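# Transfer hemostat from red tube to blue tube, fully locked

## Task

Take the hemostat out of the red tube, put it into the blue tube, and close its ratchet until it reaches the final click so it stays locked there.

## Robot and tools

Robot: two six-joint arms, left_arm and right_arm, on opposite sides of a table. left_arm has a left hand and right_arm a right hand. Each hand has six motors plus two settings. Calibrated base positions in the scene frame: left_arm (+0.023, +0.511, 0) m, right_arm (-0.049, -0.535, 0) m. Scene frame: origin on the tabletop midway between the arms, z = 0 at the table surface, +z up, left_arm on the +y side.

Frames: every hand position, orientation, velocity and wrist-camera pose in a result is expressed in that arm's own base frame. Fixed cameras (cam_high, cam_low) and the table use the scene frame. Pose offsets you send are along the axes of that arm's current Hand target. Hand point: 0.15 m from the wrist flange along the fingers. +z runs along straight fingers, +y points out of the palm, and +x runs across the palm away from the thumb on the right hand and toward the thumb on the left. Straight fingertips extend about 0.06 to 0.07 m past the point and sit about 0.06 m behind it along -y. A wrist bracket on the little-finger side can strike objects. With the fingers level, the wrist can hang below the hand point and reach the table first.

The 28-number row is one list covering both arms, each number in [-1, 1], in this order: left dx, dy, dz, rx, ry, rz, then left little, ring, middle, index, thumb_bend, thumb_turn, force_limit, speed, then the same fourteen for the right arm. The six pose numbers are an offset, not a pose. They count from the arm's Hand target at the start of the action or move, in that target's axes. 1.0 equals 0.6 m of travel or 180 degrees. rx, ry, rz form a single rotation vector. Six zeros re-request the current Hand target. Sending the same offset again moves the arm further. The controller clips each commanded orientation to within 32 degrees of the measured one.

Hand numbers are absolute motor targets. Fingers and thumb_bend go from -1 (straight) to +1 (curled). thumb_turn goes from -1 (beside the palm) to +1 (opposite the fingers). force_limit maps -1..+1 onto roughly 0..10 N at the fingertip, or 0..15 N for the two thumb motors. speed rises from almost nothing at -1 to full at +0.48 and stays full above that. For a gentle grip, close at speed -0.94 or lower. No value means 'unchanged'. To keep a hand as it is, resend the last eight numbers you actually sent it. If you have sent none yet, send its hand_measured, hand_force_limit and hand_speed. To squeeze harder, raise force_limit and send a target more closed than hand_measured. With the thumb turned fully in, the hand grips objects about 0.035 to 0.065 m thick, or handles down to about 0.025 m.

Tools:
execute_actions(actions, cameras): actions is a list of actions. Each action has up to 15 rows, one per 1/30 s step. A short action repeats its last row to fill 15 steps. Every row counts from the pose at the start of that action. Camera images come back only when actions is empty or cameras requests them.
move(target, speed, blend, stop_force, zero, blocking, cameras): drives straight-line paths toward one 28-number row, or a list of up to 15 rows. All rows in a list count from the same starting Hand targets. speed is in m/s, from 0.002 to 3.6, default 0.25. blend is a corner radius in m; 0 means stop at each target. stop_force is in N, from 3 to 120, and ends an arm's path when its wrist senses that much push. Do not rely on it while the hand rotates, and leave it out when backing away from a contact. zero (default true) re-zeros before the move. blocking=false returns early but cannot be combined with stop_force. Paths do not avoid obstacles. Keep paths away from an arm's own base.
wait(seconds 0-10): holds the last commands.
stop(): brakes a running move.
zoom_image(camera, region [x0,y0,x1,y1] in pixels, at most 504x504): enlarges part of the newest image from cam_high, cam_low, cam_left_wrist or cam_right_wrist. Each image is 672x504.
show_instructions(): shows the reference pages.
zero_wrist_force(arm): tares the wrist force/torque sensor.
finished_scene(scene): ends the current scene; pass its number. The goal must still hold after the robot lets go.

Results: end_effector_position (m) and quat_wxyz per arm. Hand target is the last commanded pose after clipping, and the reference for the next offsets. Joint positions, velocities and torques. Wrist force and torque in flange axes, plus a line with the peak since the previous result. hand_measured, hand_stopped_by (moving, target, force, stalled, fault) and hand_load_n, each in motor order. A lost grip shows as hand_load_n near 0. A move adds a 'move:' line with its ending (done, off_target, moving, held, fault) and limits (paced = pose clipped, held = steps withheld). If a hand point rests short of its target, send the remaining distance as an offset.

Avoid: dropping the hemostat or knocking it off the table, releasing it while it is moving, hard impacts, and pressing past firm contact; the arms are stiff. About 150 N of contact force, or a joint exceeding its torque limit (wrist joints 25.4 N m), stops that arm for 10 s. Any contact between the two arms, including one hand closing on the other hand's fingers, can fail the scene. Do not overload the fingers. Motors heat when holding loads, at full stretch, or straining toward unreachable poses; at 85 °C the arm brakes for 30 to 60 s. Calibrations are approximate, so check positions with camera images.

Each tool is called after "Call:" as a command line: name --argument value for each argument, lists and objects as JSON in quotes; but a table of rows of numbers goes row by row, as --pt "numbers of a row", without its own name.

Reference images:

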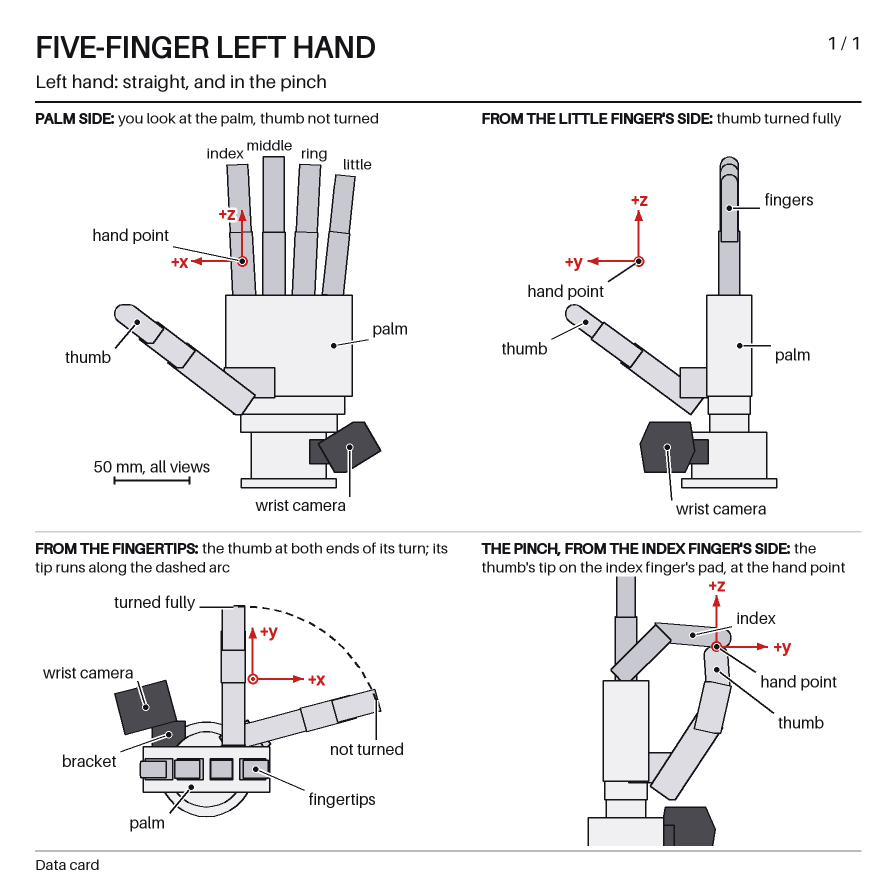

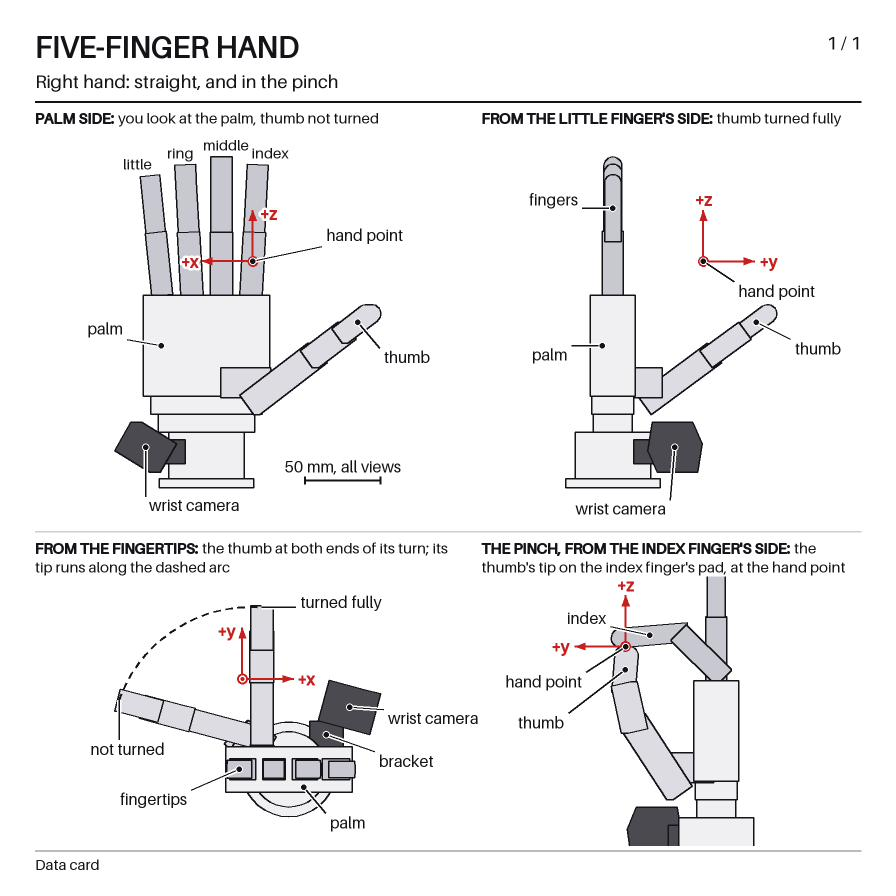

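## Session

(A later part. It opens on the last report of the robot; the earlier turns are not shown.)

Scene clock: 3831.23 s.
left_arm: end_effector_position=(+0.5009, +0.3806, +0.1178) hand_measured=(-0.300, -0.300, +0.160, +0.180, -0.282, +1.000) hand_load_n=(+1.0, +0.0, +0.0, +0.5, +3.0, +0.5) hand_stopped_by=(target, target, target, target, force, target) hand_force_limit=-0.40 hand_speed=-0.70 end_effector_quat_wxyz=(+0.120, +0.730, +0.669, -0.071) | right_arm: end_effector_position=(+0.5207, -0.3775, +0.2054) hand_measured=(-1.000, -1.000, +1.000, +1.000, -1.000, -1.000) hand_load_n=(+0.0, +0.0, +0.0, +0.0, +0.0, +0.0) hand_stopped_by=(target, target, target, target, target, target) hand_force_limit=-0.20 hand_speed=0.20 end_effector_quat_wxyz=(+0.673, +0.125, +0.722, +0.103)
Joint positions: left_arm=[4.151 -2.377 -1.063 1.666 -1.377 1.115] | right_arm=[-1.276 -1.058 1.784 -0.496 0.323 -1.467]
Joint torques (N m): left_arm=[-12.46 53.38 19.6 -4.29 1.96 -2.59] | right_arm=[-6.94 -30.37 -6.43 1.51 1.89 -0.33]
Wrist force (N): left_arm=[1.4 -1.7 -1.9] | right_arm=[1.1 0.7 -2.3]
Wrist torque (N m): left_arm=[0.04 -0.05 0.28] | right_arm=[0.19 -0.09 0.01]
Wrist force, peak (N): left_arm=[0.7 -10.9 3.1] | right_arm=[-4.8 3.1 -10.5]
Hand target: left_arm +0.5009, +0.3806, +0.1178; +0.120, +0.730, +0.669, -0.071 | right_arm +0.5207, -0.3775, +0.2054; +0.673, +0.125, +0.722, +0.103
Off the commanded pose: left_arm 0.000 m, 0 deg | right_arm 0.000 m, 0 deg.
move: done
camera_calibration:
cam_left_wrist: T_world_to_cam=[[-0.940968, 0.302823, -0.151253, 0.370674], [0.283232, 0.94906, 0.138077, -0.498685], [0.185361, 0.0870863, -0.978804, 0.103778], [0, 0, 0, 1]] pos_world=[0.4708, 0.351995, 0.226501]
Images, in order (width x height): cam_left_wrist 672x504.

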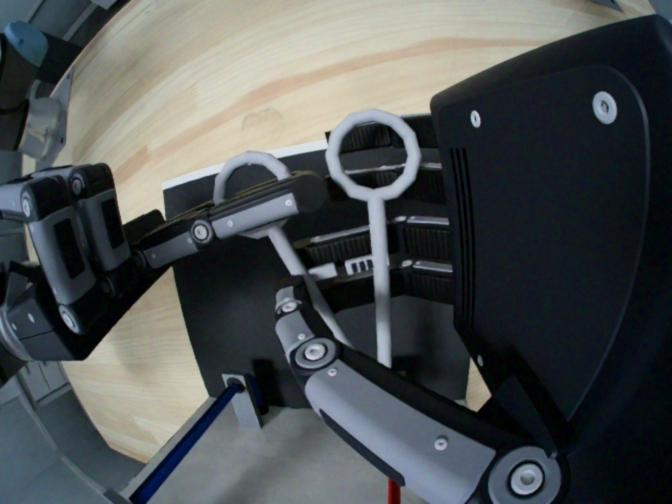

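Call:
move --target '[0,0,0,0,0,0,-0.3,-0.3,0.16,0.18,-0.28,1,-0.4,-0.7,0.0055,0,-0.2,0,0,0,-1,-1,1,1,-1,-1,-0.2,0.2]' --speed 0.05 --cameras '["cam_left_wrist", "cam_right_wrist"]'

Scene clock: 3928.13 s.
left_arm: end_effector_position=(+0.5009, +0.3806, +0.1178) hand_measured=(-0.300, -0.300, +0.160, +0.180, -0.282, +1.000) hand_load_n=(+0.0, +0.0, +0.5, +0.0, +0.0, +0.0) hand_stopped_by=(target, target, target, target, force, target) hand_force_limit=-0.40 hand_speed=-0.70 end_effector_quat_wxyz=(+0.120, +0.730, +0.669, -0.071) | right_arm: end_effector_position=(+0.4009, -0.3742, +0.2109) hand_measured=(-1.000, -1.000, +1.000, +1.000, -1.000, -1.000) hand_load_n=(+0.0, +0.0, +0.0, +0.0, +0.0, +0.0) hand_stopped_by=(target, target, target, target, target, target) hand_force_limit=-0.20 hand_speed=0.20 end_effector_quat_wxyz=(+0.674, +0.125, +0.721, +0.102)
Joint positions: left_arm=[4.151 -2.377 -1.063 1.666 -1.377 1.115] | right_arm=[-1.538 -1.009 1.809 0.117 0.089 -2.163]
Joint torques (N m): left_arm=[9.08 45.29 5.9 -4.26 -0.92 -2.54] | right_arm=[12.95 -46.44 -3.57 3.51 -0.59 -1.03]
Wrist force (N): left_arm=[-0.2 0.8 0.4] | right_arm=[-0.5 1.2 0.6]
Wrist torque (N m): left_arm=[0.13 0.04 -0.03] | right_arm=[0.04 -0.26 -0.04]
Wrist force, peak (N): left_arm=[1.1 2.7 -2.7] | right_arm=[1.3 0.7 -2.6]
Hand target: left_arm +0.5009, +0.3806, +0.1178; +0.120, +0.730, +0.669, -0.071 | right_arm +0.4008, -0.3741, +0.2109; +0.673, +0.125, +0.722, +0.103
Off the commanded pose: left_arm 0.000 m, 0 deg | right_arm 0.000 m, 0 deg.
move: done
camera_calibration:
cam_left_wrist: T_world_to_cam=[[-0.940968, 0.302823, -0.151253, 0.370674], [0.283232, 0.94906, 0.138077, -0.498685], [0.185361, 0.0870863, -0.978804, 0.103778], [0, 0, 0, 1]] pos_world=[0.4708, 0.351995, 0.226501]
cam_right_wrist: T_world_to_cam=[[0.0167785, 0.999044, 0.0403756, 0.353392], [-0.357524, -0.0317168, 0.933365, -0.051049], [0.933753, -0.0300957, 0.35665, -0.35092], [0, 0, 0, 1]] pos_world=[0.303492, -0.365234, 0.158535]
Images, in order (width x height): cam_left_wrist 672x504, cam_right_wrist 672x504.

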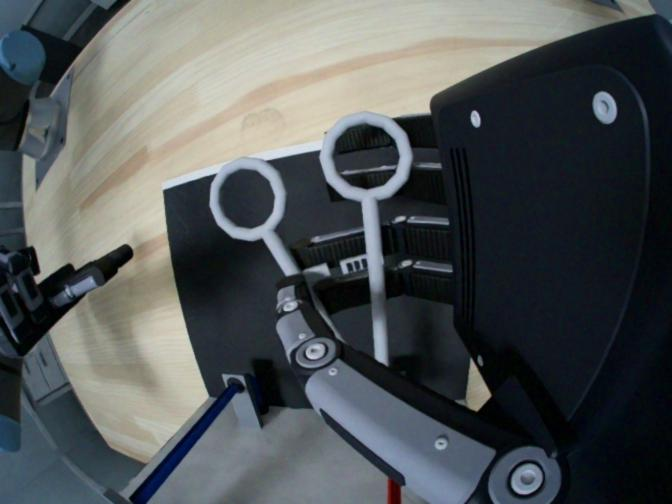

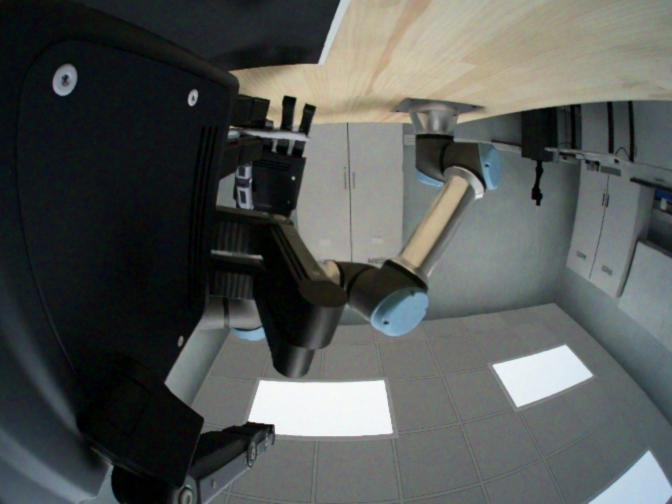

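Call:
move --target '[0,0,0,0,0,0,-0.3,-0.3,0.16,0.18,-0.28,1,-0.4,-0.7,0.0395,0.01,0.1,0,0,0,0.8,0.8,-0.1,0.8,-1,1,-0.2,0.2]' --speed 0.08 --cameras '["cam_left_wrist", "cam_right_wrist"]'

Call:
zoom_image --camera "cam_right_wrist" --region '[190, 60, 360, 220]'

Scene clock: 4056.80 s.
left_arm: end_effector_position=(+0.5009, +0.3806, +0.1178) hand_measured=(-0.300, -0.300, +0.160, +0.180, -0.282, +1.000) hand_load_n=(+0.0, +0.0, +1.0, +0.0, +0.0, +0.0) hand_stopped_by=(target, target, target, target, force, target) hand_force_limit=-0.40 hand_speed=-0.70 end_effector_quat_wxyz=(+0.120, +0.730, +0.669, -0.071) | right_arm: end_effector_position=(+0.4594, -0.3619, +0.1860) hand_measured=(+0.800, +0.800, -0.100, +0.800, -1.000, +1.000) hand_load_n=(+0.0, +0.0, +0.0, +0.0, +0.0, +0.0) hand_stopped_by=(target, target, target, target, target, target) hand_force_limit=-0.20 hand_speed=0.20 end_effector_quat_wxyz=(+0.673, +0.125, +0.722, +0.103)
Joint positions: left_arm=[4.151 -2.377 -1.063 1.666 -1.377 1.115] | right_arm=[-1.399 -1.076 1.898 -0.458 0.205 -1.605]
Joint torques (N m): left_arm=[9.61 45.66 6.2 -4.2 -0.87 -2.58] | right_arm=[-6.14 -39.98 -16.84 3.34 -2.07 -2.44]
Wrist force (N): left_arm=[0.2 0.7 0.5] | right_arm=[-0.6 1.2 0.8]
Wrist torque (N m): left_arm=[0.10 -0.03 0.00] | right_arm=[0.03 -0.26 0.00]
Wrist force, peak (N): left_arm=[0.3 1.3 0.8] | right_arm=[-0.6 1.6 0.9]
Hand target: left_arm +0.5009, +0.3806, +0.1178; +0.120, +0.730, +0.669, -0.071 | right_arm +0.4594, -0.3620, +0.1861; +0.673, +0.125, +0.722, +0.103
Off the commanded pose: left_arm 0.000 m, 0 deg | right_arm 0.000 m, 0 deg.
move: done
camera_calibration:
cam_left_wrist: T_world_to_cam=[[-0.940995, 0.302733, -0.151266, 0.370721], [0.283143, 0.949088, 0.138062, -0.49865], [0.185361, 0.0870858, -0.978804, 0.103778], [0, 0, 0, 1]] pos_world=[0.4708, 0.351995, 0.226501]
cam_right_wrist: T_world_to_cam=[[0.014902, 0.999061, 0.0406833, 0.34206], [-0.355952, -0.0327218, 0.933931, -0.00776515], [0.934385, -0.0283988, 0.35513, -0.39561], [0, 0, 0, 1]] pos_world=[0.361791, -0.353227, 0.133829]
Images, in order (width x height): cam_left_wrist 672x504, cam_right_wrist 672x504.

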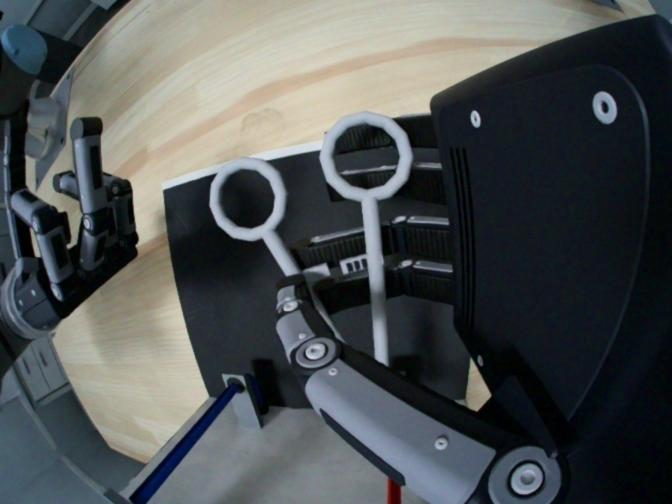

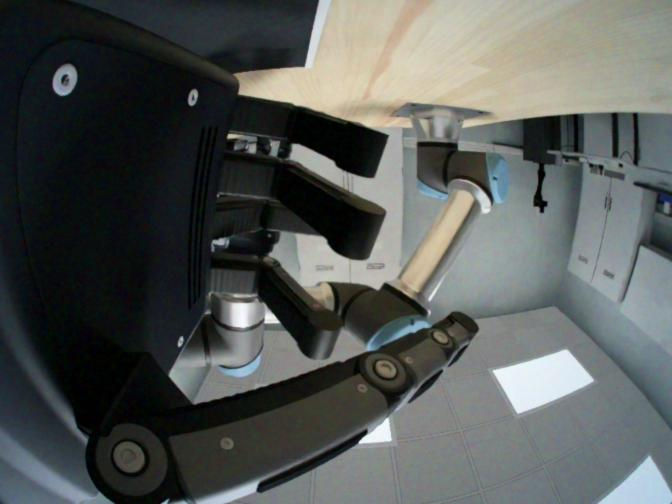

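Scaled by 2.965 from the camera's 672x504 image, which has a finer 960x720 frame.

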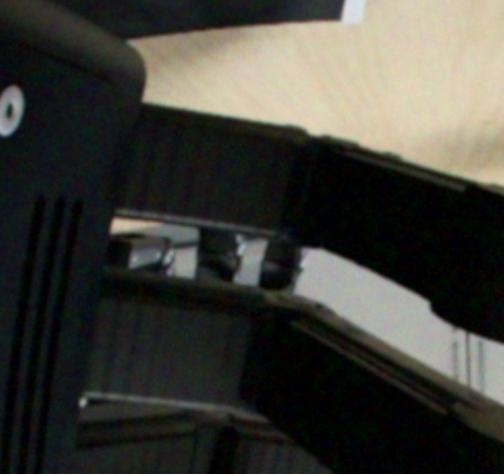

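Call:
move --target '[0,0,0,0,0,0,-0.3,-0.3,0.16,0.18,-0.28,1,-0.4,-0.7,0,0,0,0,0,0,0.8,-1,-0.1,0.8,-1,1,-0.2,0.4]' --speed 0.08 --cameras '["cam_right_wrist"]'

Call:
zoom_image --camera "cam_right_wrist" --region '[190, 90, 350, 250]'

Scene clock: 4087.90 s.
left_arm: end_effector_position=(+0.5009, +0.3806, +0.1178) hand_measured=(-0.300, -0.300, +0.160, +0.180, -0.282, +1.000) hand_load_n=(+0.0, +0.0, +1.0, +0.0, +0.0, +0.0) hand_stopped_by=(target, target, target, target, force, target) hand_force_limit=-0.40 hand_speed=-0.70 end_effector_quat_wxyz=(+0.120, +0.730, +0.669, -0.071) | right_arm: end_effector_position=(+0.4594, -0.3620, +0.1861) hand_measured=(+0.800, -1.000, -0.100, +0.800, -1.000, +1.000) hand_load_n=(+0.0, +0.0, +0.0, +0.0, +0.0, +0.0) hand_stopped_by=(target, target, target, target, target, target) hand_force_limit=-0.20 hand_speed=0.40 end_effector_quat_wxyz=(+0.673, +0.125, +0.722, +0.103)
Joint positions: left_arm=[4.151 -2.377 -1.063 1.666 -1.377 1.115] | right_arm=[-1.399 -1.076 1.898 -0.458 0.205 -1.605]
Joint torques (N m): left_arm=[9.49 46.03 6.12 -4.18 -0.94 -2.52] | right_arm=[-12.49 -20.85 -22.31 2.92 1.56 -2.41]
Wrist force (N): left_arm=[0.0 0.8 0.0] | right_arm=[-0.7 1.3 0.4]
Wrist torque (N m): left_arm=[0.15 -0.01 -0.01] | right_arm=[0.07 -0.23 0.01]
Wrist force, peak (N): left_arm=[0.4 1.1 0.6] | right_arm=[-0.5 1.4 0.9]
Hand target: left_arm +0.5009, +0.3806, +0.1178; +0.120, +0.730, +0.669, -0.071 | right_arm +0.4594, -0.3620, +0.1861; +0.673, +0.125, +0.722, +0.103
Off the commanded pose: left_arm 0.000 m, 0 deg | right_arm 0.000 m, 0 deg.
move: done
camera_calibration:
cam_right_wrist: T_world_to_cam=[[0.0150071, 0.999071, 0.0404029, 0.342162], [-0.355946, -0.0324225, 0.933944, -0.00766574], [0.934386, -0.028397, 0.355129, -0.395612], [0, 0, 0, 1]] pos_world=[0.361791, -0.353327, 0.133828]
Images, in order (width x height): cam_right_wrist 672x504.

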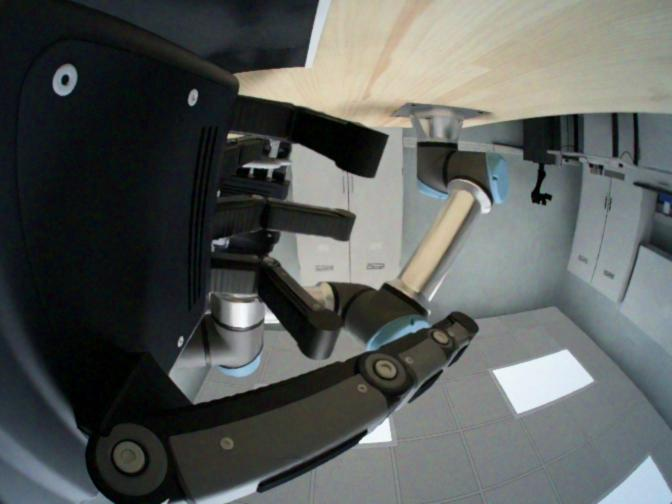

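Scaled by 3.150 from the camera's 672x504 image, which has a finer 960x720 frame.

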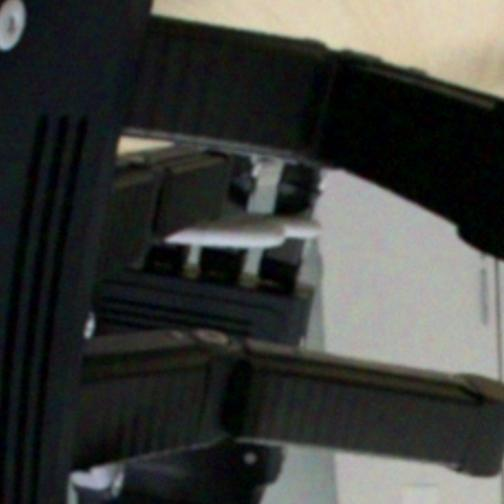

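Call:
move --pt "0 0 0 0 0 0 -0.3 -0.3 0.16 0.18 -0.28 1 -0.4 -0.7 0.0092 0 0 0 0 0 0.8 0.8 -0.1 0.8 -1 1 -0.2 0.4" --pt "0 0 0 0 0 0 -0.3 -0.3 0.16 0.18 -0.28 1 -0.4 -0.7 0.0092 0 0.05 0 0 0 0.8 0.8 -0.1 0.8 -1 1 -0.2 0.4" --speed 0.04 --cameras '["cam_left_wrist","cam_right_wrist"]'

Call:
zoom_image --camera "cam_right_wrist" --region '[190, 90, 350, 250]'

Scene clock: 4114.50 s.
left_arm: end_effector_position=(+0.5009, +0.3806, +0.1178) hand_measured=(-0.300, -0.300, +0.160, +0.180, -0.282, +1.000) hand_load_n=(+0.0, +0.0, +0.5, +0.0, +0.0, +0.0) hand_stopped_by=(target, target, target, target, force, target) hand_force_limit=-0.40 hand_speed=-0.70 end_effector_quat_wxyz=(+0.120, +0.730, +0.669, -0.071) | right_arm: end_effector_position=(+0.4891, -0.3609, +0.1786) hand_measured=(+0.800, +0.800, -0.100, +0.800, -1.000, +1.000) hand_load_n=(+0.0, +0.0, +0.0, +0.0, +0.0, +0.0) hand_stopped_by=(target, target, target, target, target, target) hand_force_limit=-0.20 hand_speed=0.40 end_effector_quat_wxyz=(+0.673, +0.125, +0.722, +0.103) end_effector_velocity=(-0.001, +0.002, +0.000) end_effector_angular_velocity=(+0.002, +0.000, +0.004)
Joint positions: left_arm=[4.151 -2.377 -1.063 1.666 -1.377 1.115] | right_arm=[-1.333 -1.058 1.883 -0.549 0.268 -1.516]
Joint velocities: left_arm=[within noise] | right_arm=[-0.002 0 0.002 0.003 -0.006 -0.004]
Joint torques (N m): left_arm=[9.83 45.01 6.18 -4.03 -0.83 -2.45] | right_arm=[-10.73 -45.23 -4.13 2.31 -2.6 -2.31]
Wrist force (N): left_arm=[0.0 1.0 0.2] | right_arm=[-0.5 1.2 0.5]
Wrist torque (N m): left_arm=[0.17 -0.01 -0.03] | right_arm=[0.05 -0.26 -0.05]
Wrist force, peak (N): left_arm=[-0.1 1.2 0.6] | right_arm=[-0.7 1.2 1.1]
Hand target: left_arm +0.5009, +0.3806, +0.1178; +0.120, +0.730, +0.669, -0.071 | right_arm +0.4890, -0.3609, +0.1787; +0.673, +0.125, +0.722, +0.103
Off the commanded pose: left_arm 0.000 m, 0 deg | right_arm 0.000 m, 0 deg.
move: done
camera_calibration:
cam_left_wrist: T_world_to_cam=[[-0.940995, 0.302733, -0.151266, 0.370721], [0.283143, 0.949088, 0.138062, -0.49865], [0.185361, 0.0870858, -0.978804, 0.103778], [0, 0, 0, 1]] pos_world=[0.4708, 0.351995, 0.226501]
cam_right_wrist: T_world_to_cam=[[0.0150084, 0.999071, 0.0404053, 0.340916], [-0.355979, -0.0324233, 0.933931, 0.00986669], [0.934373, -0.0284002, 0.355161, -0.420705], [0, 0, 0, 1]] pos_world=[0.391491, -0.352227, 0.126428]
Images, in order (width x height): cam_left_wrist 672x504, cam_right_wrist 672x504.

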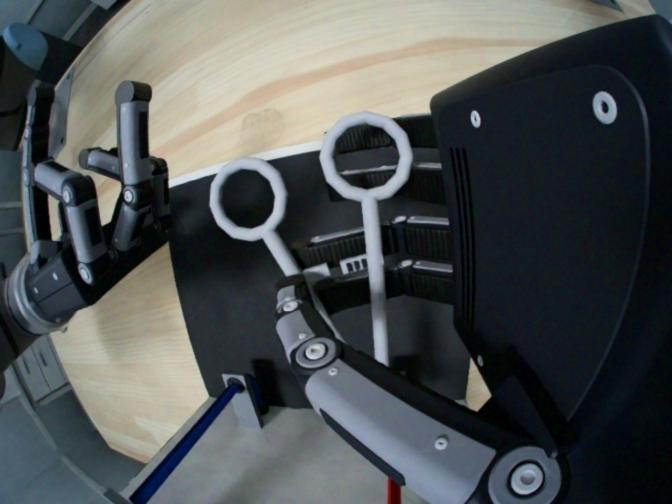

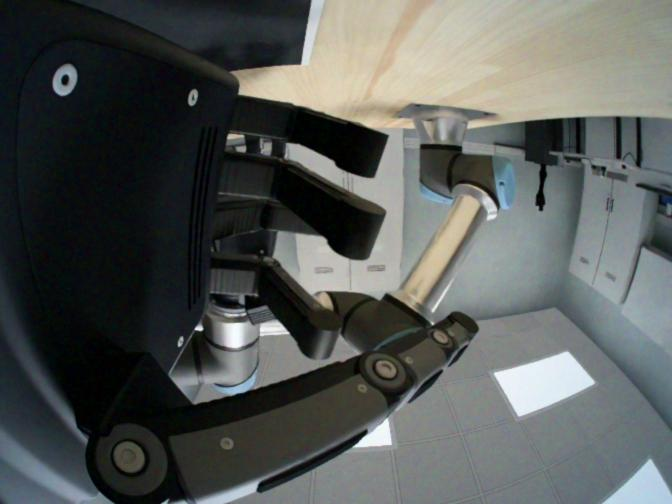

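Scaled by 3.150 from the camera's 672x504 image, which has a finer 960x720 frame.

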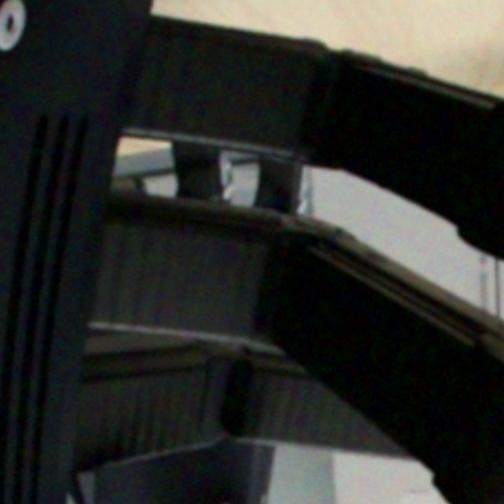

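Call:
move --target '[0,0,0,0,0,0,-0.3,-0.3,0.16,0.18,-0.28,1,-0.4,-0.7,0,0,0.06,0,0,0,0.8,0.8,-0.1,0.8,-1,1,-0.2,0.4]' --speed 0.015 --stop_force 4 --cameras '["cam_left_wrist","cam_right_wrist"]'

Call:
zoom_image --camera "cam_left_wrist" --region '[100, 90, 440, 350]'

Scene clock: 4126.17 s.
left_arm: end_effector_position=(+0.5009, +0.3806, +0.1178) hand_measured=(-0.300, -0.300, +0.160, +0.180, -0.282, +1.000) hand_load_n=(+0.0, +0.0, +0.5, +0.0, +0.0, +0.0) hand_stopped_by=(target, target, target, target, force, target) hand_force_limit=-0.40 hand_speed=-0.70 end_effector_quat_wxyz=(+0.120, +0.730, +0.669, -0.071) | right_arm: end_effector_position=(+0.5249, -0.3616, +0.1761) hand_measured=(+0.800, +0.800, -0.100, +0.800, -1.000, +1.000) hand_load_n=(+0.0, +0.0, +0.0, +0.0, +0.0, +0.0) hand_stopped_by=(target, target, target, target, target, target) hand_force_limit=-0.20 hand_speed=0.40 end_effector_quat_wxyz=(+0.673, +0.125, +0.722, +0.103)
Joint positions: left_arm=[4.151 -2.377 -1.063 1.666 -1.377 1.115] | right_arm=[-1.258 -1.031 1.84 -0.59 0.341 -1.455]
Joint torques (N m): left_arm=[10.12 44.95 6.45 -3.93 -0.92 -2.56] | right_arm=[-11.4 -48.78 -4.49 1.96 -2.54 -1.15]
Wrist force (N): left_arm=[0.1 0.9 0.3] | right_arm=[-0.5 1.3 0.7]
Wrist torque (N m): left_arm=[0.15 -0.01 -0.02] | right_arm=[0.04 -0.28 -0.05]
Wrist force, peak (N): left_arm=[0.1 1.0 0.8] | right_arm=[-0.6 1.5 0.8]
Hand target: left_arm +0.5009, +0.3806, +0.1178; +0.120, +0.730, +0.669, -0.071 | right_arm +0.5249, -0.3616, +0.1761; +0.673, +0.125, +0.722, +0.103
Off the commanded pose: left_arm 0.000 m, 0 deg | right_arm 0.000 m, 0 deg.
move: done
camera_calibration:
cam_left_wrist: T_world_to_cam=[[-0.940995, 0.302733, -0.151266, 0.370721], [0.283143, 0.949088, 0.138062, -0.49865], [0.185361, 0.0870858, -0.978804, 0.103778], [0, 0, 0, 1]] pos_world=[0.4708, 0.351995, 0.226501]
cam_right_wrist: T_world_to_cam=[[0.0150071, 0.999071, 0.0404029, 0.341184], [-0.355946, -0.0324225, 0.933944, 0.0250011], [0.934386, -0.028397, 0.355129, -0.453252], [0, 0, 0, 1]] pos_world=[0.427291, -0.352927, 0.123828]
Images, in order (width x height): cam_left_wrist 672x504, cam_right_wrist 672x504.

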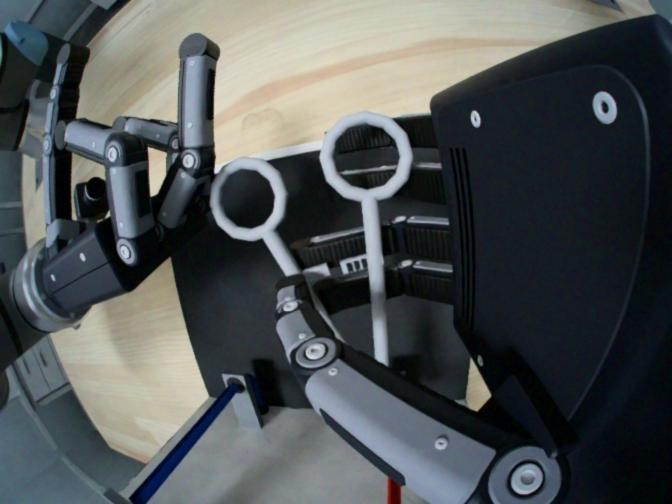

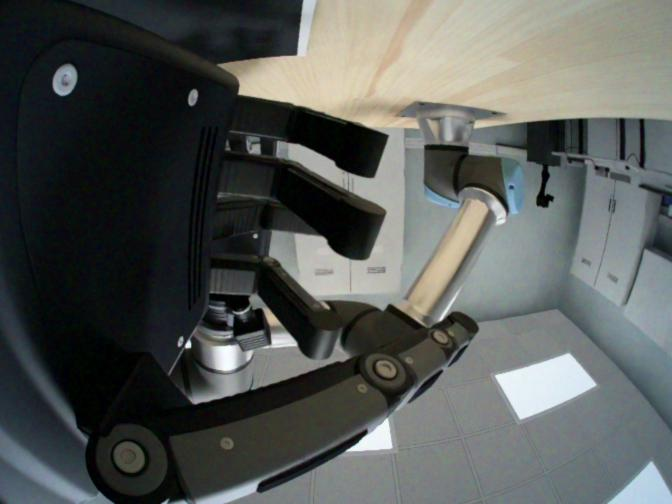

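Scaled by 1.482 from the camera's 672x504 image, which has a finer 960x720 frame.

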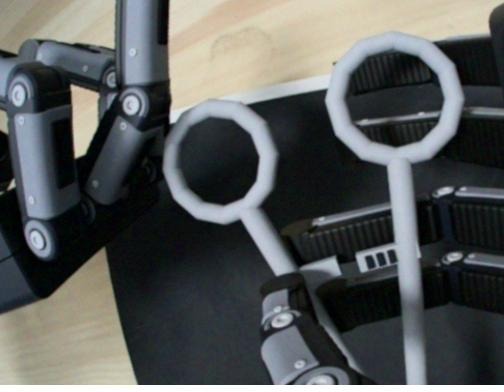

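Call:
move --target '[0,0,0,0,0,0,-0.3,-0.3,0.16,0.18,-0.28,1,-0.4,-0.7,0,0,0.05,0,0,0,0.8,0.8,-0.1,0.8,-1,1,-0.2,0.4]' --speed 0.012 --stop_force 4 --cameras '["cam_left_wrist","cam_right_wrist"]'

Call:
zoom_image --camera "cam_left_wrist" --region '[130, 90, 440, 350]'

Scene clock: 4143.07 s.
left_arm: end_effector_position=(+0.5009, +0.3806, +0.1178) hand_measured=(-0.300, -0.300, +0.160, +0.180, -0.282, +1.000) hand_load_n=(+0.5, +0.0, +1.5, +0.0, +0.0, +0.0) hand_stopped_by=(target, target, target, target, force, target) hand_force_limit=-0.40 hand_speed=-0.70 end_effector_quat_wxyz=(+0.120, +0.730, +0.669, -0.071) | right_arm: end_effector_position=(+0.5303, -0.3617, +0.1757) hand_measured=(+0.800, +0.800, -0.100, +0.800, -1.000, +1.000) hand_load_n=(+0.0, +0.0, -1.0, +0.0, +0.0, +0.0) hand_stopped_by=(target, target, target, target, target, target) hand_force_limit=-0.20 hand_speed=0.40 end_effector_quat_wxyz=(+0.673, +0.125, +0.722, +0.103)
Joint positions: left_arm=[4.151 -2.377 -1.063 1.666 -1.377 1.115] | right_arm=[-1.247 -1.026 1.832 -0.594 0.351 -1.448]
Joint torques (N m): left_arm=[9.93 45.15 6.87 -3.83 1.84 -2.5] | right_arm=[-13.38 -46.57 -7.58 2.06 -1.44 -2.37]
Wrist force (N): left_arm=[-0.4 0.0 1.3] | right_arm=[-0.7 6.5 -1.1]
Wrist torque (N m): left_arm=[0.11 0.04 0.04] | right_arm=[0.23 -0.19 0.09]
Wrist force, peak (N): left_arm=[0.3 -3.9 1.3] | right_arm=[-0.4 9.6 -3.2]
Hand target: left_arm +0.5009, +0.3806, +0.1178; +0.120, +0.730, +0.669, -0.071 | right_arm +0.5303, -0.3617, +0.1757; +0.673, +0.125, +0.722, +0.103 (not the last commanded pose)
Off the commanded pose: left_arm 0.000 m, 0 deg | right_arm 0.025 m, 0 deg.
move: contact (right_arm)
camera_calibration:
cam_left_wrist: T_world_to_cam=[[-0.941012, 0.302725, -0.151174, 0.370712], [0.283149, 0.949091, 0.138035, -0.498647], [0.185265, 0.0870875, -0.978822, 0.103827], [0, 0, 0, 1]] pos_world=[0.4708, 0.351995, 0.226501]
cam_right_wrist: T_world_to_cam=[[0.0149758, 0.999067, 0.0404984, 0.341119], [-0.355861, -0.0325254, 0.933973, 0.0272201], [0.934419, -0.0283988, 0.355042, -0.45816], [0, 0, 0, 1]] pos_world=[0.432691, -0.352927, 0.123428]
Images, in order (width x height): cam_left_wrist 672x504, cam_right_wrist 672x504.

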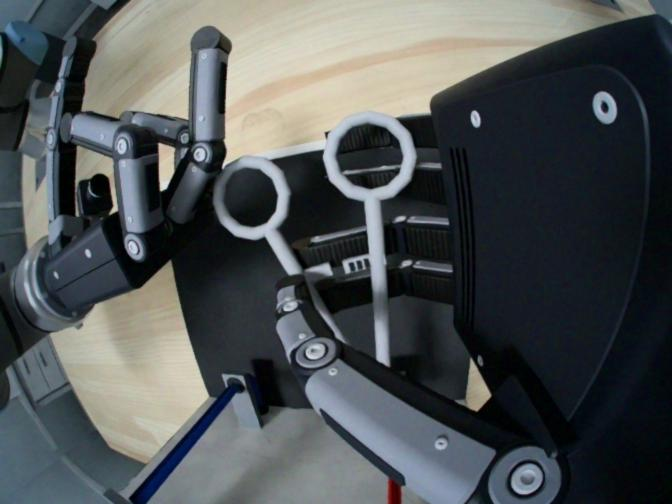

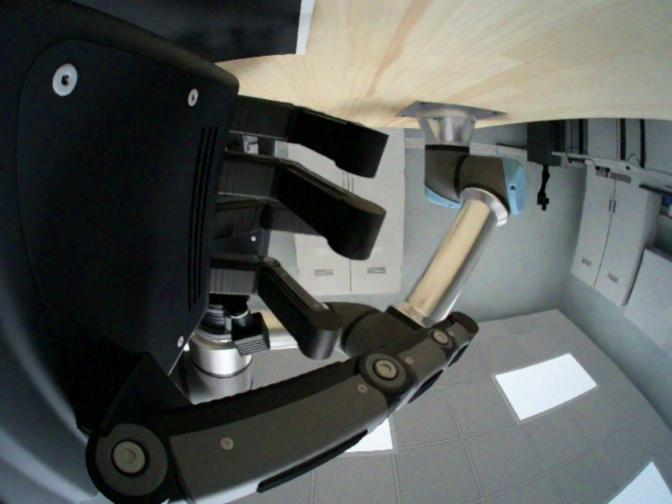

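Scaled by 1.626 from the camera's 672x504 image, which has a finer 960x720 frame.

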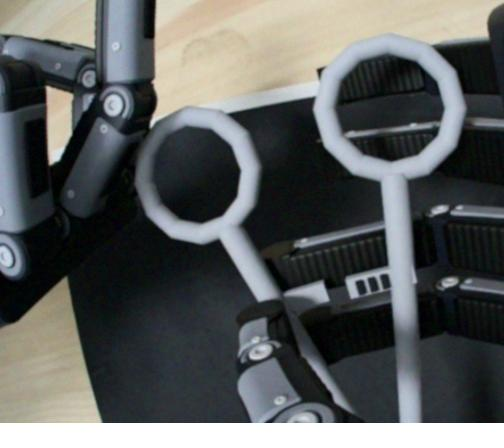

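Call:
move --pt "0 0 0 0 0 0 -0.3 -0.3 0.16 0.18 -0.28 1 -0.4 -0.7 0 0 -0.012 0 0 0 0.8 0.8 -0.1 0.8 -1 1 -0.2 0.4" --pt "0 0 0 0 0 0 -0.3 -0.3 0.16 0.18 -0.28 1 -0.4 -0.7 -0.004 0 -0.012 0 0 0 0.8 0.8 -0.1 0.8 -1 1 -0.2 0.4" --speed 0.015 --cameras '[]'

Call:
move --target '[0,0,0,0,0,0,-0.3,-0.3,0.16,0.18,-0.28,1,-0.4,-0.7,0,0,0.06,0,0,0,0.8,0.8,-0.1,0.8,-1,1,-0.2,0.4]' --speed 0.012 --stop_force 3 --cameras '["cam_left_wrist","cam_right_wrist"]'

Call:
zoom_image --camera "cam_left_wrist" --region '[130, 90, 440, 350]'

Scene clock: 4168.70 s.
left_arm: end_effector_position=(+0.5009, +0.3806, +0.1178) hand_measured=(-0.300, -0.300, +0.160, +0.180, -0.282, +1.000) hand_load_n=(+0.0, +0.0, +0.5, +0.0, +0.0, +0.0) hand_stopped_by=(target, target, target, target, force, target) hand_force_limit=-0.40 hand_speed=-0.70 end_effector_quat_wxyz=(+0.120, +0.730, +0.669, -0.071) | right_arm: end_effector_position=(+0.5232, -0.3624, +0.1786) hand_measured=(+0.800, +0.800, -0.100, +0.800, -1.000, +1.000) hand_load_n=(+0.0, +0.0, +0.0, +0.0, +0.0, +0.0) hand_stopped_by=(target, target, target, target, target, target) hand_force_limit=-0.20 hand_speed=0.40 end_effector_quat_wxyz=(+0.673, +0.125, +0.722, +0.103)
Joint positions: left_arm=[4.151 -2.377 -1.063 1.666 -1.377 1.115] | right_arm=[-1.262 -1.035 1.838 -0.582 0.337 -1.457]
Joint torques (N m): left_arm=[10.02 45.16 6.42 -3.85 1.54 -2.56] | right_arm=[13.74 -28.06 -14.39 -1.59 2.27 -0.11]
Wrist force (N): left_arm=[-0.1 1.0 0.6] | right_arm=[-0.4 1.2 0.5]
Wrist torque (N m): left_arm=[0.11 0.00 -0.01] | right_arm=[0.04 -0.28 0.05]
Wrist force, peak (N): left_arm=[0.0 -0.2 1.7] | right_arm=[-0.6 6.8 -1.2]
Hand target: left_arm +0.5009, +0.3806, +0.1178; +0.120, +0.730, +0.669, -0.071 | right_arm +0.5232, -0.3623, +0.1785; +0.673, +0.125, +0.722, +0.103
Off the commanded pose: left_arm 0.000 m, 0 deg | right_arm 0.000 m, 0 deg.
move: done
No camera images: "cameras" was empty.

Scene clock: 4171.77 s.
left_arm: end_effector_position=(+0.5009, +0.3806, +0.1178) hand_measured=(-0.300, -0.300, +0.160, +0.180, -0.282, +1.000) hand_load_n=(+0.0, +0.0, +6.5, +0.0, +0.0, +0.0) hand_stopped_by=(target, target, target, target, force, target) hand_force_limit=-0.40 hand_speed=-0.70 end_effector_quat_wxyz=(+0.120, +0.730, +0.669, -0.071) | right_arm: end_effector_position=(+0.5475, -0.3628, +0.1767) hand_measured=(+0.800, +0.800, -0.100, +0.800, -1.000, +1.000) hand_load_n=(+0.0, +0.0, +0.0, +0.0, +0.0, +0.0) hand_stopped_by=(target, target, target, target, target, target) hand_force_limit=-0.20 hand_speed=0.40 end_effector_quat_wxyz=(+0.673, +0.125, +0.722, +0.103)
Joint positions: left_arm=[4.151 -2.377 -1.063 1.666 -1.377 1.115] | right_arm=[-1.213 -1.012 1.802 -0.595 0.384 -1.429]
Joint torques (N m): left_arm=[9.84 45.08 8.5 -3.82 0.5 -2.43] | right_arm=[-11.29 -45.48 -3 2.88 -2.29 -2.22]
Wrist force (N): left_arm=[0.7 3.0 5.0] | right_arm=[-4.3 1.4 2.0]
Wrist torque (N m): left_arm=[0.22 0.06 -0.06] | right_arm=[-0.04 -0.30 -0.30]
Wrist force, peak (N): left_arm=[0.4 -3.4 5.2] | right_arm=[-4.4 3.5 -1.8]
Hand target: left_arm +0.5009, +0.3806, +0.1178; +0.120, +0.730, +0.669, -0.071 | right_arm +0.5475, -0.3628, +0.1767; +0.673, +0.125, +0.722, +0.103 (not the last commanded pose)
Off the commanded pose: left_arm 0.000 m, 0 deg | right_arm 0.012 m, 0 deg.
move: contact (right_arm)
camera_calibration:
cam_left_wrist: T_world_to_cam=[[-0.940995, 0.302733, -0.151266, 0.370721], [0.283143, 0.949088, 0.138062, -0.49865], [0.185361, 0.0870858, -0.978804, 0.103778], [0, 0, 0, 1]] pos_world=[0.4708, 0.351995, 0.226501]
cam_right_wrist: T_world_to_cam=[[0.0149758, 0.999067, 0.0404984, 0.341915], [-0.355861, -0.0325254, 0.933973, 0.0323133], [0.934419, -0.0283988, 0.355042, -0.474747], [0, 0, 0, 1]] pos_world=[0.449991, -0.354027, 0.124528]
Images, in order (width x height): cam_left_wrist 672x504, cam_right_wrist 672x504.

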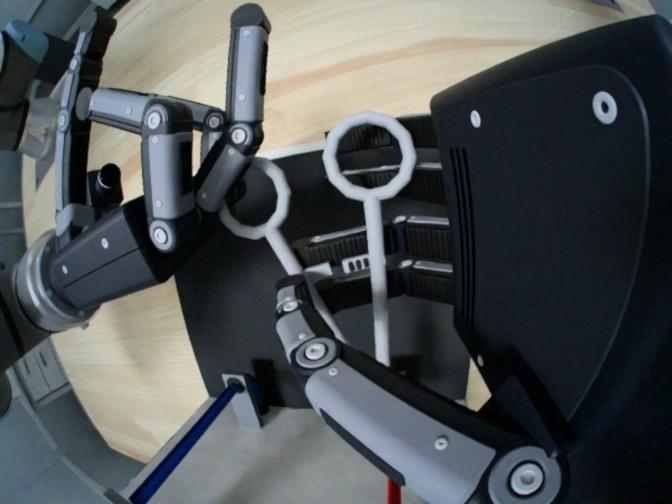

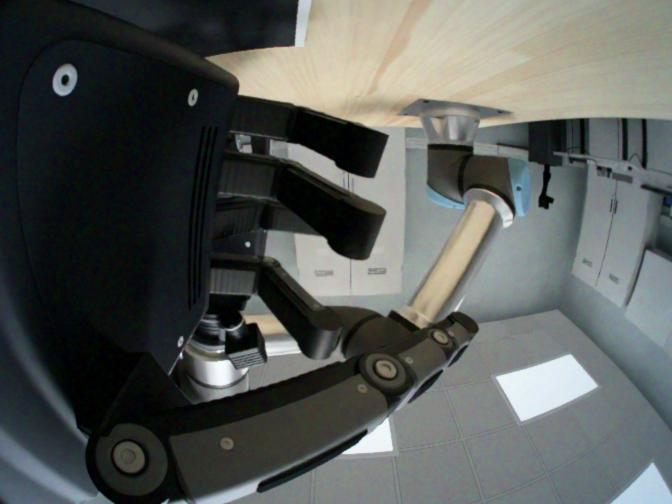

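Scaled by 1.626 from the camera's 672x504 image, which has a finer 960x720 frame.

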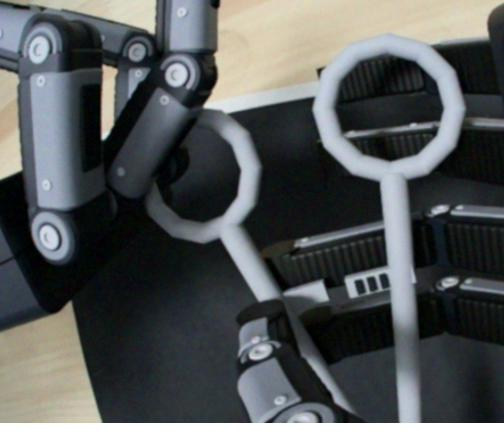

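Call:
move --target '[0,0,0,0,0,0,-0.3,-0.3,0.16,0.18,-0.28,1,-0.4,-0.7,-0.002,0,0.0,0,0,0,0.8,0.8,-0.1,0.8,-1,1,-0.2,0.4]' --speed 0.012 --cameras '[]'

Call:
move --target '[0,0,0,0,0,0,-0.3,-0.3,0.16,0.18,-0.28,1,-0.4,-0.7,0,0,0.03,0,0,0,0.8,0.8,-0.1,0.8,-1,1,-0.2,0.4]' --speed 0.012 --stop_force 4 --cameras '["cam_left_wrist","cam_right_wrist"]'

Call:
zoom_image --camera "cam_left_wrist" --region '[130, 90, 440, 350]'

Scene clock: 4183.73 s.
left_arm: end_effector_position=(+0.5009, +0.3806, +0.1178) hand_measured=(-0.300, -0.300, +0.160, +0.180, -0.282, +1.000) hand_load_n=(+0.0, +0.0, +1.5, +0.0, +0.0, +0.0) hand_stopped_by=(target, target, target, target, force, target) hand_force_limit=-0.40 hand_speed=-0.70 end_effector_quat_wxyz=(+0.120, +0.730, +0.669, -0.071) | right_arm: end_effector_position=(+0.5476, -0.3632, +0.1779) hand_measured=(+0.800, +0.800, -0.100, +0.800, -1.000, +1.000) hand_load_n=(+0.0, +0.0, +0.0, +0.0, -0.5, +0.0) hand_stopped_by=(target, target, target, target, target, target) hand_force_limit=-0.20 hand_speed=0.40 end_effector_quat_wxyz=(+0.673, +0.125, +0.722, +0.103)
Joint positions: left_arm=[4.151 -2.377 -1.063 1.666 -1.377 1.115] | right_arm=[-1.213 -1.014 1.8 -0.592 0.384 -1.429]
Joint torques (N m): left_arm=[9.57 45.38 11.76 -3.82 -0.31 -2.33] | right_arm=[-12.83 -44.86 -24.46 1.64 -1.7 -2.45]
Wrist force (N): left_arm=[-0.1 1.4 0.8] | right_arm=[-0.8 4.5 0.3]
Wrist torque (N m): left_arm=[0.17 0.03 -0.04] | right_arm=[0.18 -0.24 -0.01]
Wrist force, peak (N): left_arm=[1.0 3.0 5.4] | right_arm=[-4.6 1.7 2.0]
Hand target: left_arm +0.5009, +0.3806, +0.1178; +0.120, +0.730, +0.669, -0.071 | right_arm +0.5476, -0.3632, +0.1779; +0.673, +0.125, +0.722, +0.103
Off the commanded pose: left_arm 0.000 m, 0 deg | right_arm 0.000 m, 0 deg.
move: done
No camera images: "cameras" was empty.

Scene clock: 4185.07 s.
left_arm: end_effector_position=(+0.5009, +0.3806, +0.1178) hand_measured=(-0.300, -0.300, +0.160, +0.180, -0.282, +1.000) hand_load_n=(+0.5, +0.0, +0.5, +0.0, +0.0, +0.0) hand_stopped_by=(target, target, target, target, force, target) hand_force_limit=-0.40 hand_speed=-0.70 end_effector_quat_wxyz=(+0.120, +0.730, +0.669, -0.071) | right_arm: end_effector_position=(+0.5514, -0.3633, +0.1776) hand_measured=(+0.800, +0.800, -0.100, +0.800, -1.000, +1.000) hand_load_n=(+0.0, +0.0, -0.5, +0.0, +0.0, +0.0) hand_stopped_by=(target, target, target, target, target, target) hand_force_limit=-0.20 hand_speed=0.40 end_effector_quat_wxyz=(+0.673, +0.125, +0.722, +0.103)
Joint positions: left_arm=[4.151 -2.377 -1.063 1.666 -1.377 1.115] | right_arm=[-1.206 -1.01 1.794 -0.593 0.391 -1.425]
Joint torques (N m): left_arm=[9.81 45.12 13.78 -3.7 -0.23 -2.39] | right_arm=[-11.14 -47.26 -4.17 2.24 -2.16 -2.46]
Wrist force (N): left_arm=[0.0 0.3 1.8] | right_arm=[-2.2 2.1 -0.1]
Wrist torque (N m): left_arm=[0.05 0.08 0.04] | right_arm=[0.08 -0.34 -0.19]
Wrist force, peak (N): left_arm=[0.6 -4.4 1.2] | right_arm=[-1.6 3.4 -4.0]
Hand target: left_arm +0.5009, +0.3806, +0.1178; +0.120, +0.730, +0.669, -0.071 | right_arm +0.5514, -0.3633, +0.1776; +0.673, +0.125, +0.722, +0.103 (not the last commanded pose)
Off the commanded pose: left_arm 0.000 m, 0 deg | right_arm 0.014 m, 0 deg.
move: contact (right_arm)
camera_calibration:
cam_left_wrist: T_world_to_cam=[[-0.940995, 0.302733, -0.151266, 0.370721], [0.283143, 0.949088, 0.138062, -0.49865], [0.185361, 0.0870858, -0.978804, 0.103778], [0, 0, 0, 1]] pos_world=[0.4708, 0.351995, 0.226501]
cam_right_wrist: T_world_to_cam=[[0.0150071, 0.999071, 0.0404029, 0.34232], [-0.355946, -0.0324225, 0.933944, 0.0328875], [0.934386, -0.028397, 0.355129, -0.478627], [0, 0, 0, 1]] pos_world=[0.453791, -0.354527, 0.125428]
Images, in order (width x height): cam_left_wrist 672x504, cam_right_wrist 672x504.

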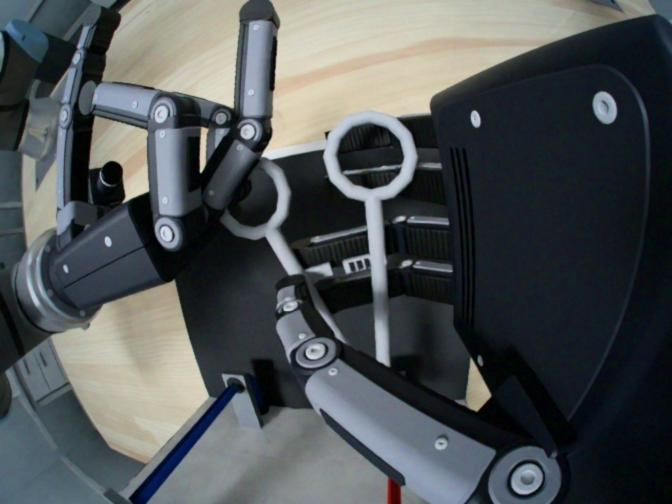

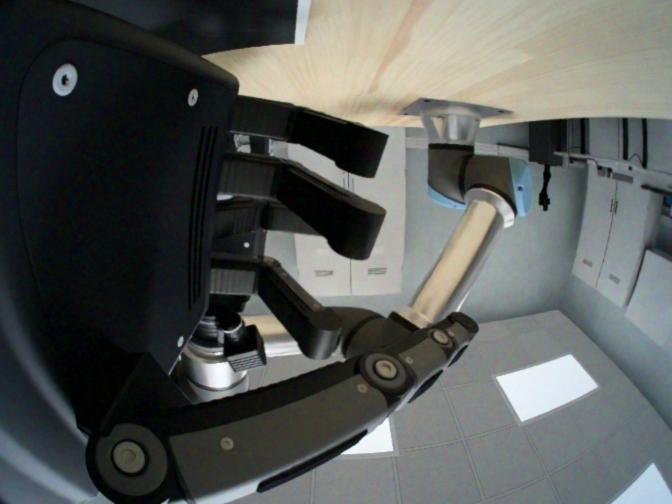

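Scaled by 1.626 from the camera's 672x504 image, which has a finer 960x720 frame.

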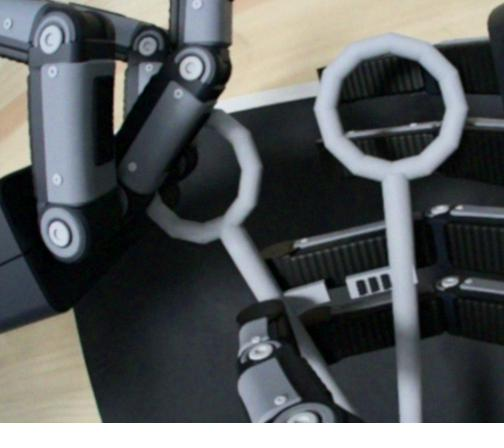

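Call:
move --pt "0 -0.0167 0 0 0 0 -0.3 -0.3 0.16 0.18 -1 1 -0.4 0.0 0 0 0 0 0 0 0.8 0.8 -0.1 0.8 -1 1 -0.2 0.4" --speed 0.03 --cameras '["cam_left_wrist"]'

Scene clock: 4203.50 s.
left_arm: end_effector_position=(+0.4908, +0.3815, +0.1170) hand_measured=(-0.300, -0.300, +0.160, +0.180, -1.000, +1.000) hand_load_n=(+0.0, +0.0, +0.0, +0.0, +0.0, +0.0) hand_stopped_by=(target, target, target, target, target, target) hand_force_limit=-0.40 hand_speed=0.00 end_effector_quat_wxyz=(+0.120, +0.730, +0.669, -0.071) | right_arm: end_effector_position=(+0.5514, -0.3633, +0.1776) hand_measured=(+0.800, +0.800, -0.100, +0.800, -1.000, +1.000) hand_load_n=(-0.5, +0.0, -0.5, +0.0, +0.0, -0.5) hand_stopped_by=(target, target, target, target, target, target) hand_force_limit=-0.20 hand_speed=0.40 end_effector_quat_wxyz=(+0.673, +0.125, +0.722, +0.103)
Joint positions: left_arm=[4.166 -2.361 -1.096 1.679 -1.38 1.131] | right_arm=[-1.206 -1.01 1.794 -0.593 0.391 -1.425]
Joint torques (N m): left_arm=[-12.77 39.99 26.15 -4.47 0.06 -2.47] | right_arm=[-11.81 -46.88 -5.99 2.44 -1.11 -2.29]
Wrist force (N): left_arm=[0.1 1.3 0.0] | right_arm=[-0.8 2.0 0.9]
Wrist torque (N m): left_arm=[0.15 -0.02 -0.12] | right_arm=[0.05 -0.28 -0.15]
Wrist force, peak (N): left_arm=[0.3 0.3 2.1] | right_arm=[-2.4 2.3 0.1]
Hand target: left_arm +0.4910, +0.3813, +0.1170; +0.120, +0.730, +0.669, -0.071 | right_arm +0.5514, -0.3633, +0.1776; +0.673, +0.125, +0.722, +0.103
Off the commanded pose: left_arm 0.000 m, 0 deg | right_arm 0.000 m, 0 deg.
move: done
camera_calibration:
cam_left_wrist: T_world_to_cam=[[-0.940986, 0.302787, -0.151214, 0.360804], [0.283163, 0.949052, 0.138271, -0.496468], [0.185377, 0.0872932, -0.978783, 0.104615], [0, 0, 0, 1]] pos_world=[0.4607, 0.352795, 0.225601]
Images, in order (width x height): cam_left_wrist 672x504.

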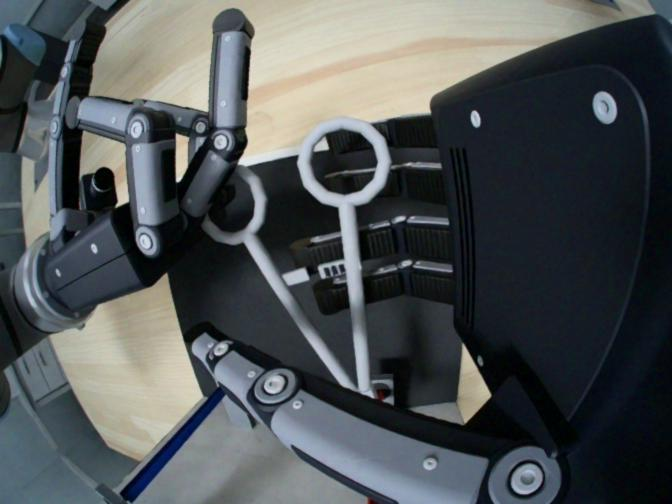

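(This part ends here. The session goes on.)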